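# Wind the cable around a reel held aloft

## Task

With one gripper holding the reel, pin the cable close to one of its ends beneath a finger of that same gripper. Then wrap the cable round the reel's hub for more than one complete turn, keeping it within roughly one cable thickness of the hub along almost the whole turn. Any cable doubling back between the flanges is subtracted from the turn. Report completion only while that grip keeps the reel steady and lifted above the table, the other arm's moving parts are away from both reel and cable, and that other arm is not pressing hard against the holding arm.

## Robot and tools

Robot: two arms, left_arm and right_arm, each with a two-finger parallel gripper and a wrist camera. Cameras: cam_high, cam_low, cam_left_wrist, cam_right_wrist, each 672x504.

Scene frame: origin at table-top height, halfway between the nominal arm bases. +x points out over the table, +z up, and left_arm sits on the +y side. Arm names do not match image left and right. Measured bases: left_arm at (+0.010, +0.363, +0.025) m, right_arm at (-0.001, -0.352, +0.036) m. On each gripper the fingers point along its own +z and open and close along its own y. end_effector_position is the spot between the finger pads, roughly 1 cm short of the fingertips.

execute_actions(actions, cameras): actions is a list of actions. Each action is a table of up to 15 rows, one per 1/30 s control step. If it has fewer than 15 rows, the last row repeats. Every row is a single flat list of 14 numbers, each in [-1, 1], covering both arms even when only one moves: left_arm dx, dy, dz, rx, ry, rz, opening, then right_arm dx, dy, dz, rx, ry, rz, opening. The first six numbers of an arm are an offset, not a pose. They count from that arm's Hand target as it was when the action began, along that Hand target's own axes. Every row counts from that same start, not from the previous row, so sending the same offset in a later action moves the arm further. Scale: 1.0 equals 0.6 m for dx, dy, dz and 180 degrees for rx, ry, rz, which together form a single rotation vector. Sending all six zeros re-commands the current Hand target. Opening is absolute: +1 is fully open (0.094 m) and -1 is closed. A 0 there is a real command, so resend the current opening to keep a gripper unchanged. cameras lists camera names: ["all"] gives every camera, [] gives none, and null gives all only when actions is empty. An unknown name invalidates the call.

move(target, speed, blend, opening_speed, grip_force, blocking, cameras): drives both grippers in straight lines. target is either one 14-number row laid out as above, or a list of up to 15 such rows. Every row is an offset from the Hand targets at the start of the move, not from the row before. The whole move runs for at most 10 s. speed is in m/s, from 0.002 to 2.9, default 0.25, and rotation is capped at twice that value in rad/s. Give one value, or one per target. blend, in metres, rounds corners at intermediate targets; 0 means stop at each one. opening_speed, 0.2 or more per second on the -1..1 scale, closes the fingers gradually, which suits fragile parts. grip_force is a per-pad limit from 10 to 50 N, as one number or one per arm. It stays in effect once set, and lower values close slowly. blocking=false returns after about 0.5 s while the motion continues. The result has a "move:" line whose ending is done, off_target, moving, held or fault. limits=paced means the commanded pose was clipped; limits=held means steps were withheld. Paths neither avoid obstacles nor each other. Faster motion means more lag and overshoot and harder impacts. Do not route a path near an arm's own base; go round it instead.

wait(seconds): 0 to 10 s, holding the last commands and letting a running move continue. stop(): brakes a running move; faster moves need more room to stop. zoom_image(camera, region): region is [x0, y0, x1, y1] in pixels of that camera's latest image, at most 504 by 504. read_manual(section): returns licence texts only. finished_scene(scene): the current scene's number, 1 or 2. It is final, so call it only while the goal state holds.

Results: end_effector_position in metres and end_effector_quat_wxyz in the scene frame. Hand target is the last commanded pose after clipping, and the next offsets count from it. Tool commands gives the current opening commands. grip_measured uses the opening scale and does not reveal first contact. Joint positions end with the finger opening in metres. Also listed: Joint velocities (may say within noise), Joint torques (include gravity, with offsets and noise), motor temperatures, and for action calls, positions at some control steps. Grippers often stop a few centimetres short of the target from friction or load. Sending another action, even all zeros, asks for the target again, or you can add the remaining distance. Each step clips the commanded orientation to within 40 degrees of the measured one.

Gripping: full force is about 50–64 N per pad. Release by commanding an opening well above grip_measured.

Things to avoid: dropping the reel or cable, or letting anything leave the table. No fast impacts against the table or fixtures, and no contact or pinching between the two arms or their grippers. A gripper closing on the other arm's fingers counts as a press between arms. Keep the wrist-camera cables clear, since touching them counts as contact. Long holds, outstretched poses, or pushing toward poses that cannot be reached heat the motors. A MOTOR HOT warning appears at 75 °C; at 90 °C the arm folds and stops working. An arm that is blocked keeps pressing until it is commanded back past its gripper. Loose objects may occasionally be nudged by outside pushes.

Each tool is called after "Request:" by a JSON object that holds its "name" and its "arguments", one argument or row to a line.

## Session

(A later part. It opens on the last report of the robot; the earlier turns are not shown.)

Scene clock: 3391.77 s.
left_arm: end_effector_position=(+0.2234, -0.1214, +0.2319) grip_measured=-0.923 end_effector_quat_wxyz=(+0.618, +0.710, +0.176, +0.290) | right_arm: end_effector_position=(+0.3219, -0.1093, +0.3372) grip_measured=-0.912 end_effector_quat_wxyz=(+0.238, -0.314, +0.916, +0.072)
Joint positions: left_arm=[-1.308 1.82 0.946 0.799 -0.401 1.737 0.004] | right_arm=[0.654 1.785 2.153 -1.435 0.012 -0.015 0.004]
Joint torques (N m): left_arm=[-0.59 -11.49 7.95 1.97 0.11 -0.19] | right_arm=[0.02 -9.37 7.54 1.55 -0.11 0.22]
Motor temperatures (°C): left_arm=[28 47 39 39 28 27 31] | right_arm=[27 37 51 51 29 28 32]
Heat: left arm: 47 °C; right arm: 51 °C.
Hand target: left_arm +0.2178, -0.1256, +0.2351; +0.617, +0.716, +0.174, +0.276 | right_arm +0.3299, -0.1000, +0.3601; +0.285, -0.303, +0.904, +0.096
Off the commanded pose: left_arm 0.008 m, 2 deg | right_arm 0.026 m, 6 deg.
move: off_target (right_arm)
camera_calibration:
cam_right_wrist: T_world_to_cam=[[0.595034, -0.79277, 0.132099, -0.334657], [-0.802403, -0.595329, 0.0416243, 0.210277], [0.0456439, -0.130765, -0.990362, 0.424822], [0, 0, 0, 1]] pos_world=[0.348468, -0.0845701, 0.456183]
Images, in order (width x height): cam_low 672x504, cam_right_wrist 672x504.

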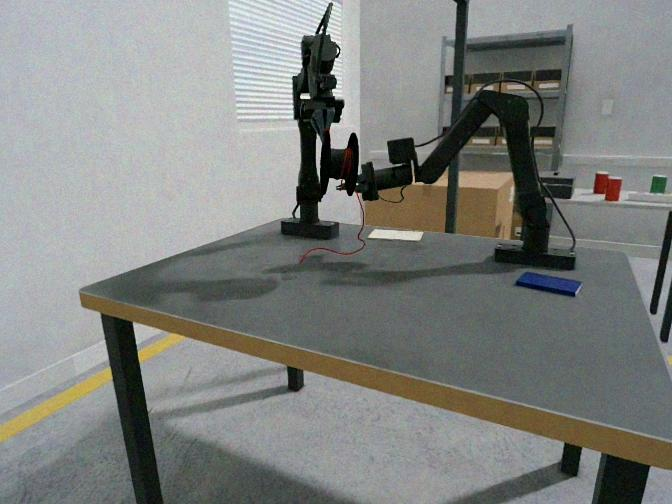

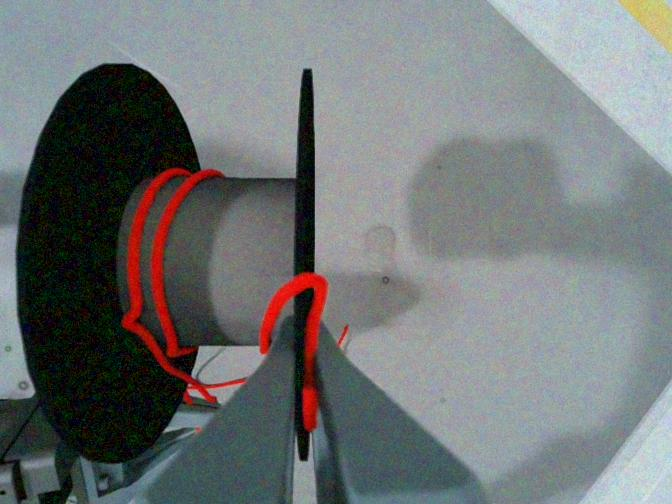

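Request:
{"name": "zoom_image", "arguments": {
  "camera": "cam_right_wrist",
  "region": [240, 250, 400, 470]
}}

Request:
{"name": "zoom_image", "arguments": {
  "camera": "cam_low",
  "region": [280, 90, 400, 230]
}}

Scaled by 2.291 from the camera's 672x504 image, which has a finer 960x720 frame.

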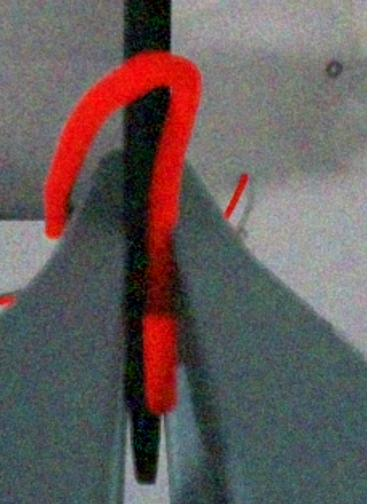

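Scaled by 3.600 from the camera's 672x504 image, which has a finer 960x720 frame.

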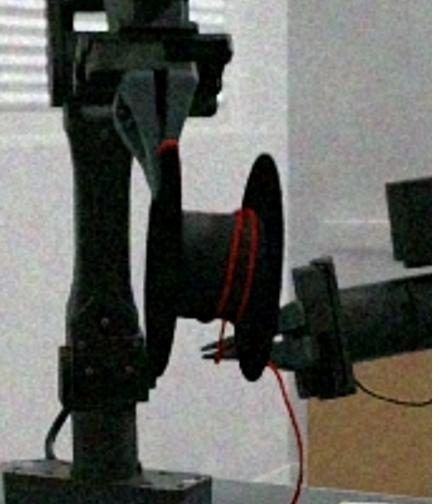

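Request:
{"name": "move", "arguments": {
  "target": [
    [0,0,0,0,0,0,-0.3,0,0,0,0,0,0,-1],
    [0,0,-0.06,0,0,0,-0.3,0,0,0,0,0,0,-1],
    [0.0,0.0,-0.30,0,0,0,-0.3,0,0,0,0,0,0,-1]
  ],
  "opening_speed": 0.6,
  "speed": 0.1,
  "blend": [0,0.02,0],
  "cameras": ["all"]
}}

Request:
{"name": "zoom_image", "arguments": {
  "camera": "cam_low",
  "region": [280, 90, 400, 250]
}}

Request:
{"name": "zoom_image", "arguments": {
  "camera": "cam_right_wrist",
  "region": [0, 100, 400, 500]
}}

Scene clock: 3412.37 s.
left_arm: end_effector_position=(+0.1096, +0.0117, +0.2583) grip_measured=-0.301 end_effector_quat_wxyz=(+0.624, +0.709, +0.174, +0.279) | right_arm: end_effector_position=(+0.3243, -0.1072, +0.3390) grip_measured=-0.915 end_effector_quat_wxyz=(+0.245, -0.313, +0.915, +0.075)
Joint positions: left_arm=[-1.644 1.143 0.465 0.589 -0.715 1.693 0.033] | right_arm=[0.654 1.785 2.153 -1.421 0.011 -0.014 0.004]
Joint torques (N m): left_arm=[-0.57 -4.74 5.65 2.08 -0.13 -0.17] | right_arm=[0.03 -9.4 7.57 1.42 -0.09 0.17]
Heat: left arm: 49 °C; right arm: 51 °C.
Hand target: left_arm +0.1080, +0.0161, +0.2505; +0.617, +0.716, +0.174, +0.276 | right_arm +0.3299, -0.1000, +0.3602; +0.285, -0.303, +0.904, +0.096
Off the commanded pose: left_arm 0.009 m, 1 deg | right_arm 0.023 m, 5 deg.
move: off_target (right_arm); blend cut to 0.0179 m at target 2
camera_calibration:
cam_left_wrist: T_world_to_cam=[[0.0305269, 0.198126, -0.979701, 0.238992], [0.372204, 0.907413, 0.195105, -0.0700103], [0.927649, -0.370605, -0.0460429, 0.0392495], [0, 0, 0, 1]] pos_world=[-0.0176472, 0.0307239, 0.249607]
cam_right_wrist: T_world_to_cam=[[0.593318, -0.794323, 0.130478, -0.333674], [-0.803009, -0.59535, 0.0271254, 0.218481], [0.0561337, -0.120869, -0.99108, 0.424568], [0, 0, 0, 1]] pos_world=[0.349584, -0.0836556, 0.458391]

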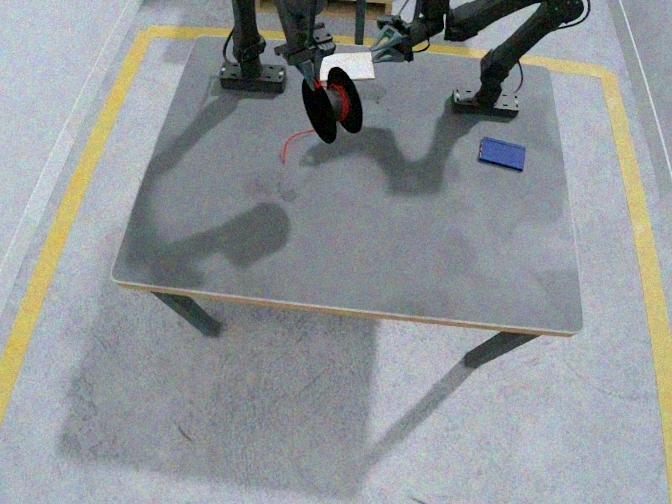

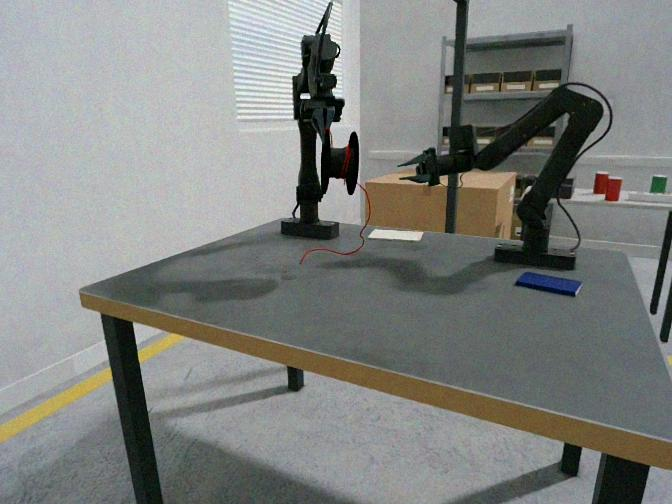

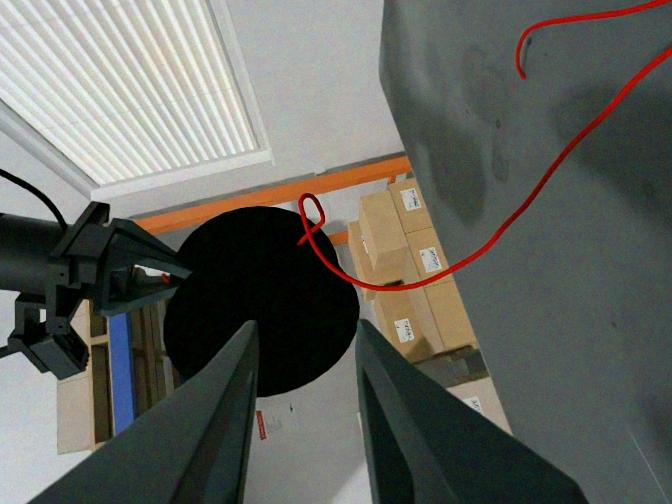

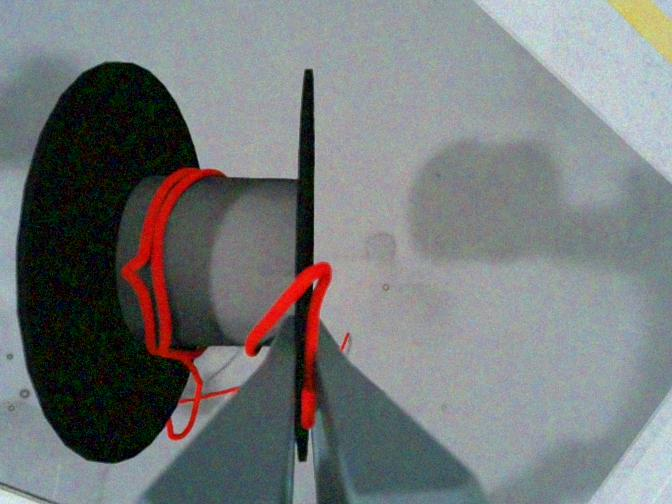

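Scaled by 3.150 from the camera's 672x504 image, which has a finer 960x720 frame.

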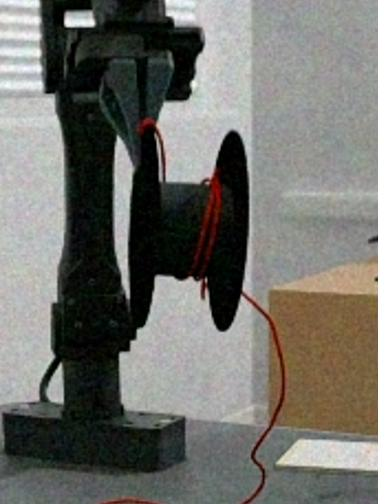

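Scaled by 1.260 from the camera's 672x504 image, which has a finer 960x720 frame.

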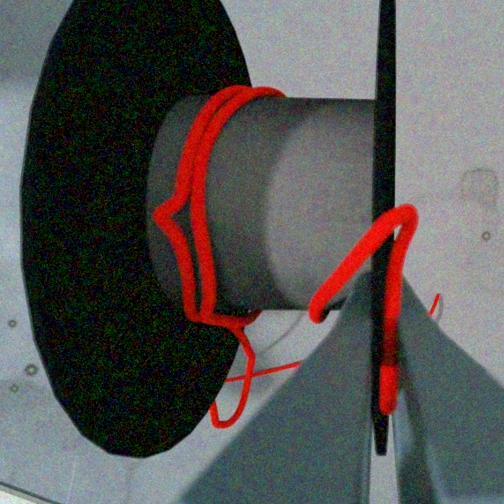

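Request:
{"name": "zoom_image", "arguments": {
  "camera": "cam_low",
  "region": [315, 115, 370, 200]
}}

Request:
{"name": "zoom_image", "arguments": {
  "camera": "cam_right_wrist",
  "region": [90, 150, 340, 450]
}}

Request:
{"name": "zoom_image", "arguments": {
  "camera": "cam_left_wrist",
  "region": [80, 180, 420, 420]
}}

Request:
{"name": "zoom_image", "arguments": {
  "camera": "cam_high",
  "region": [270, 50, 390, 170]
}}

Scaled by 5.929 from the camera's 672x504 image, which has a finer 960x720 frame.

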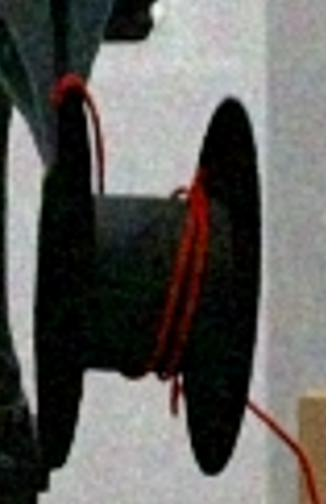

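Scaled by 1.680 from the camera's 672x504 image, which has a finer 960x720 frame.

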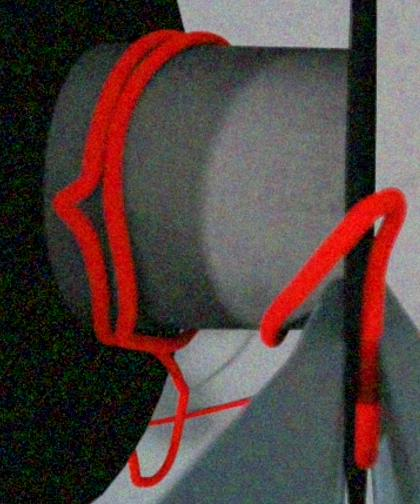

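Scaled by 1.482 from the camera's 672x504 image, which has a finer 960x720 frame.

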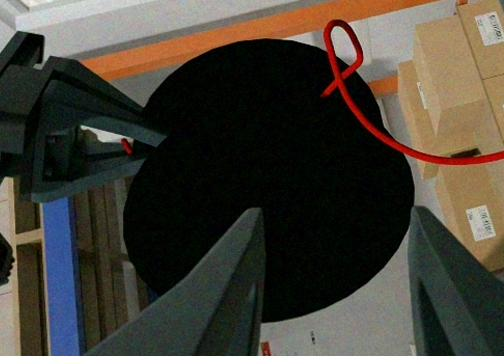

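Scaled by 4.200 from the camera's 672x504 image, which has a finer 960x720 frame.

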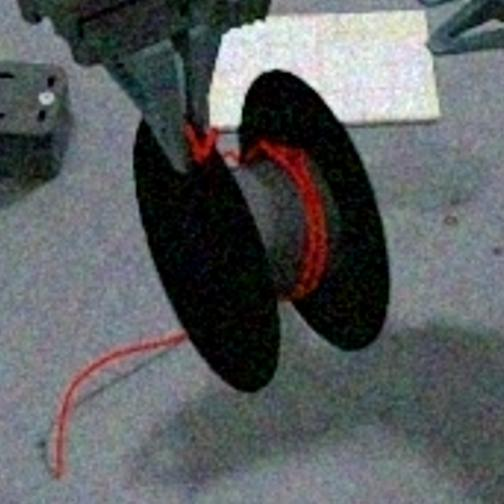

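Request:
{"name": "zoom_image", "arguments": {
  "camera": "cam_left_wrist",
  "region": [270, 175, 380, 305]
}}

Scaled by 3.877 from the camera's 672x504 image, which has a finer 960x720 frame.

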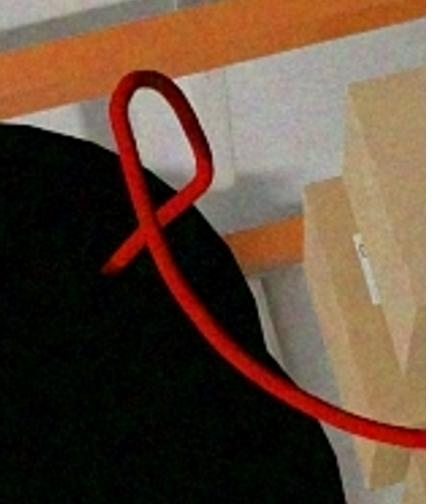

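Request:
{"name": "finished_scene", "arguments": {
  "scene": 1
}}

The scene is finished: the task was done.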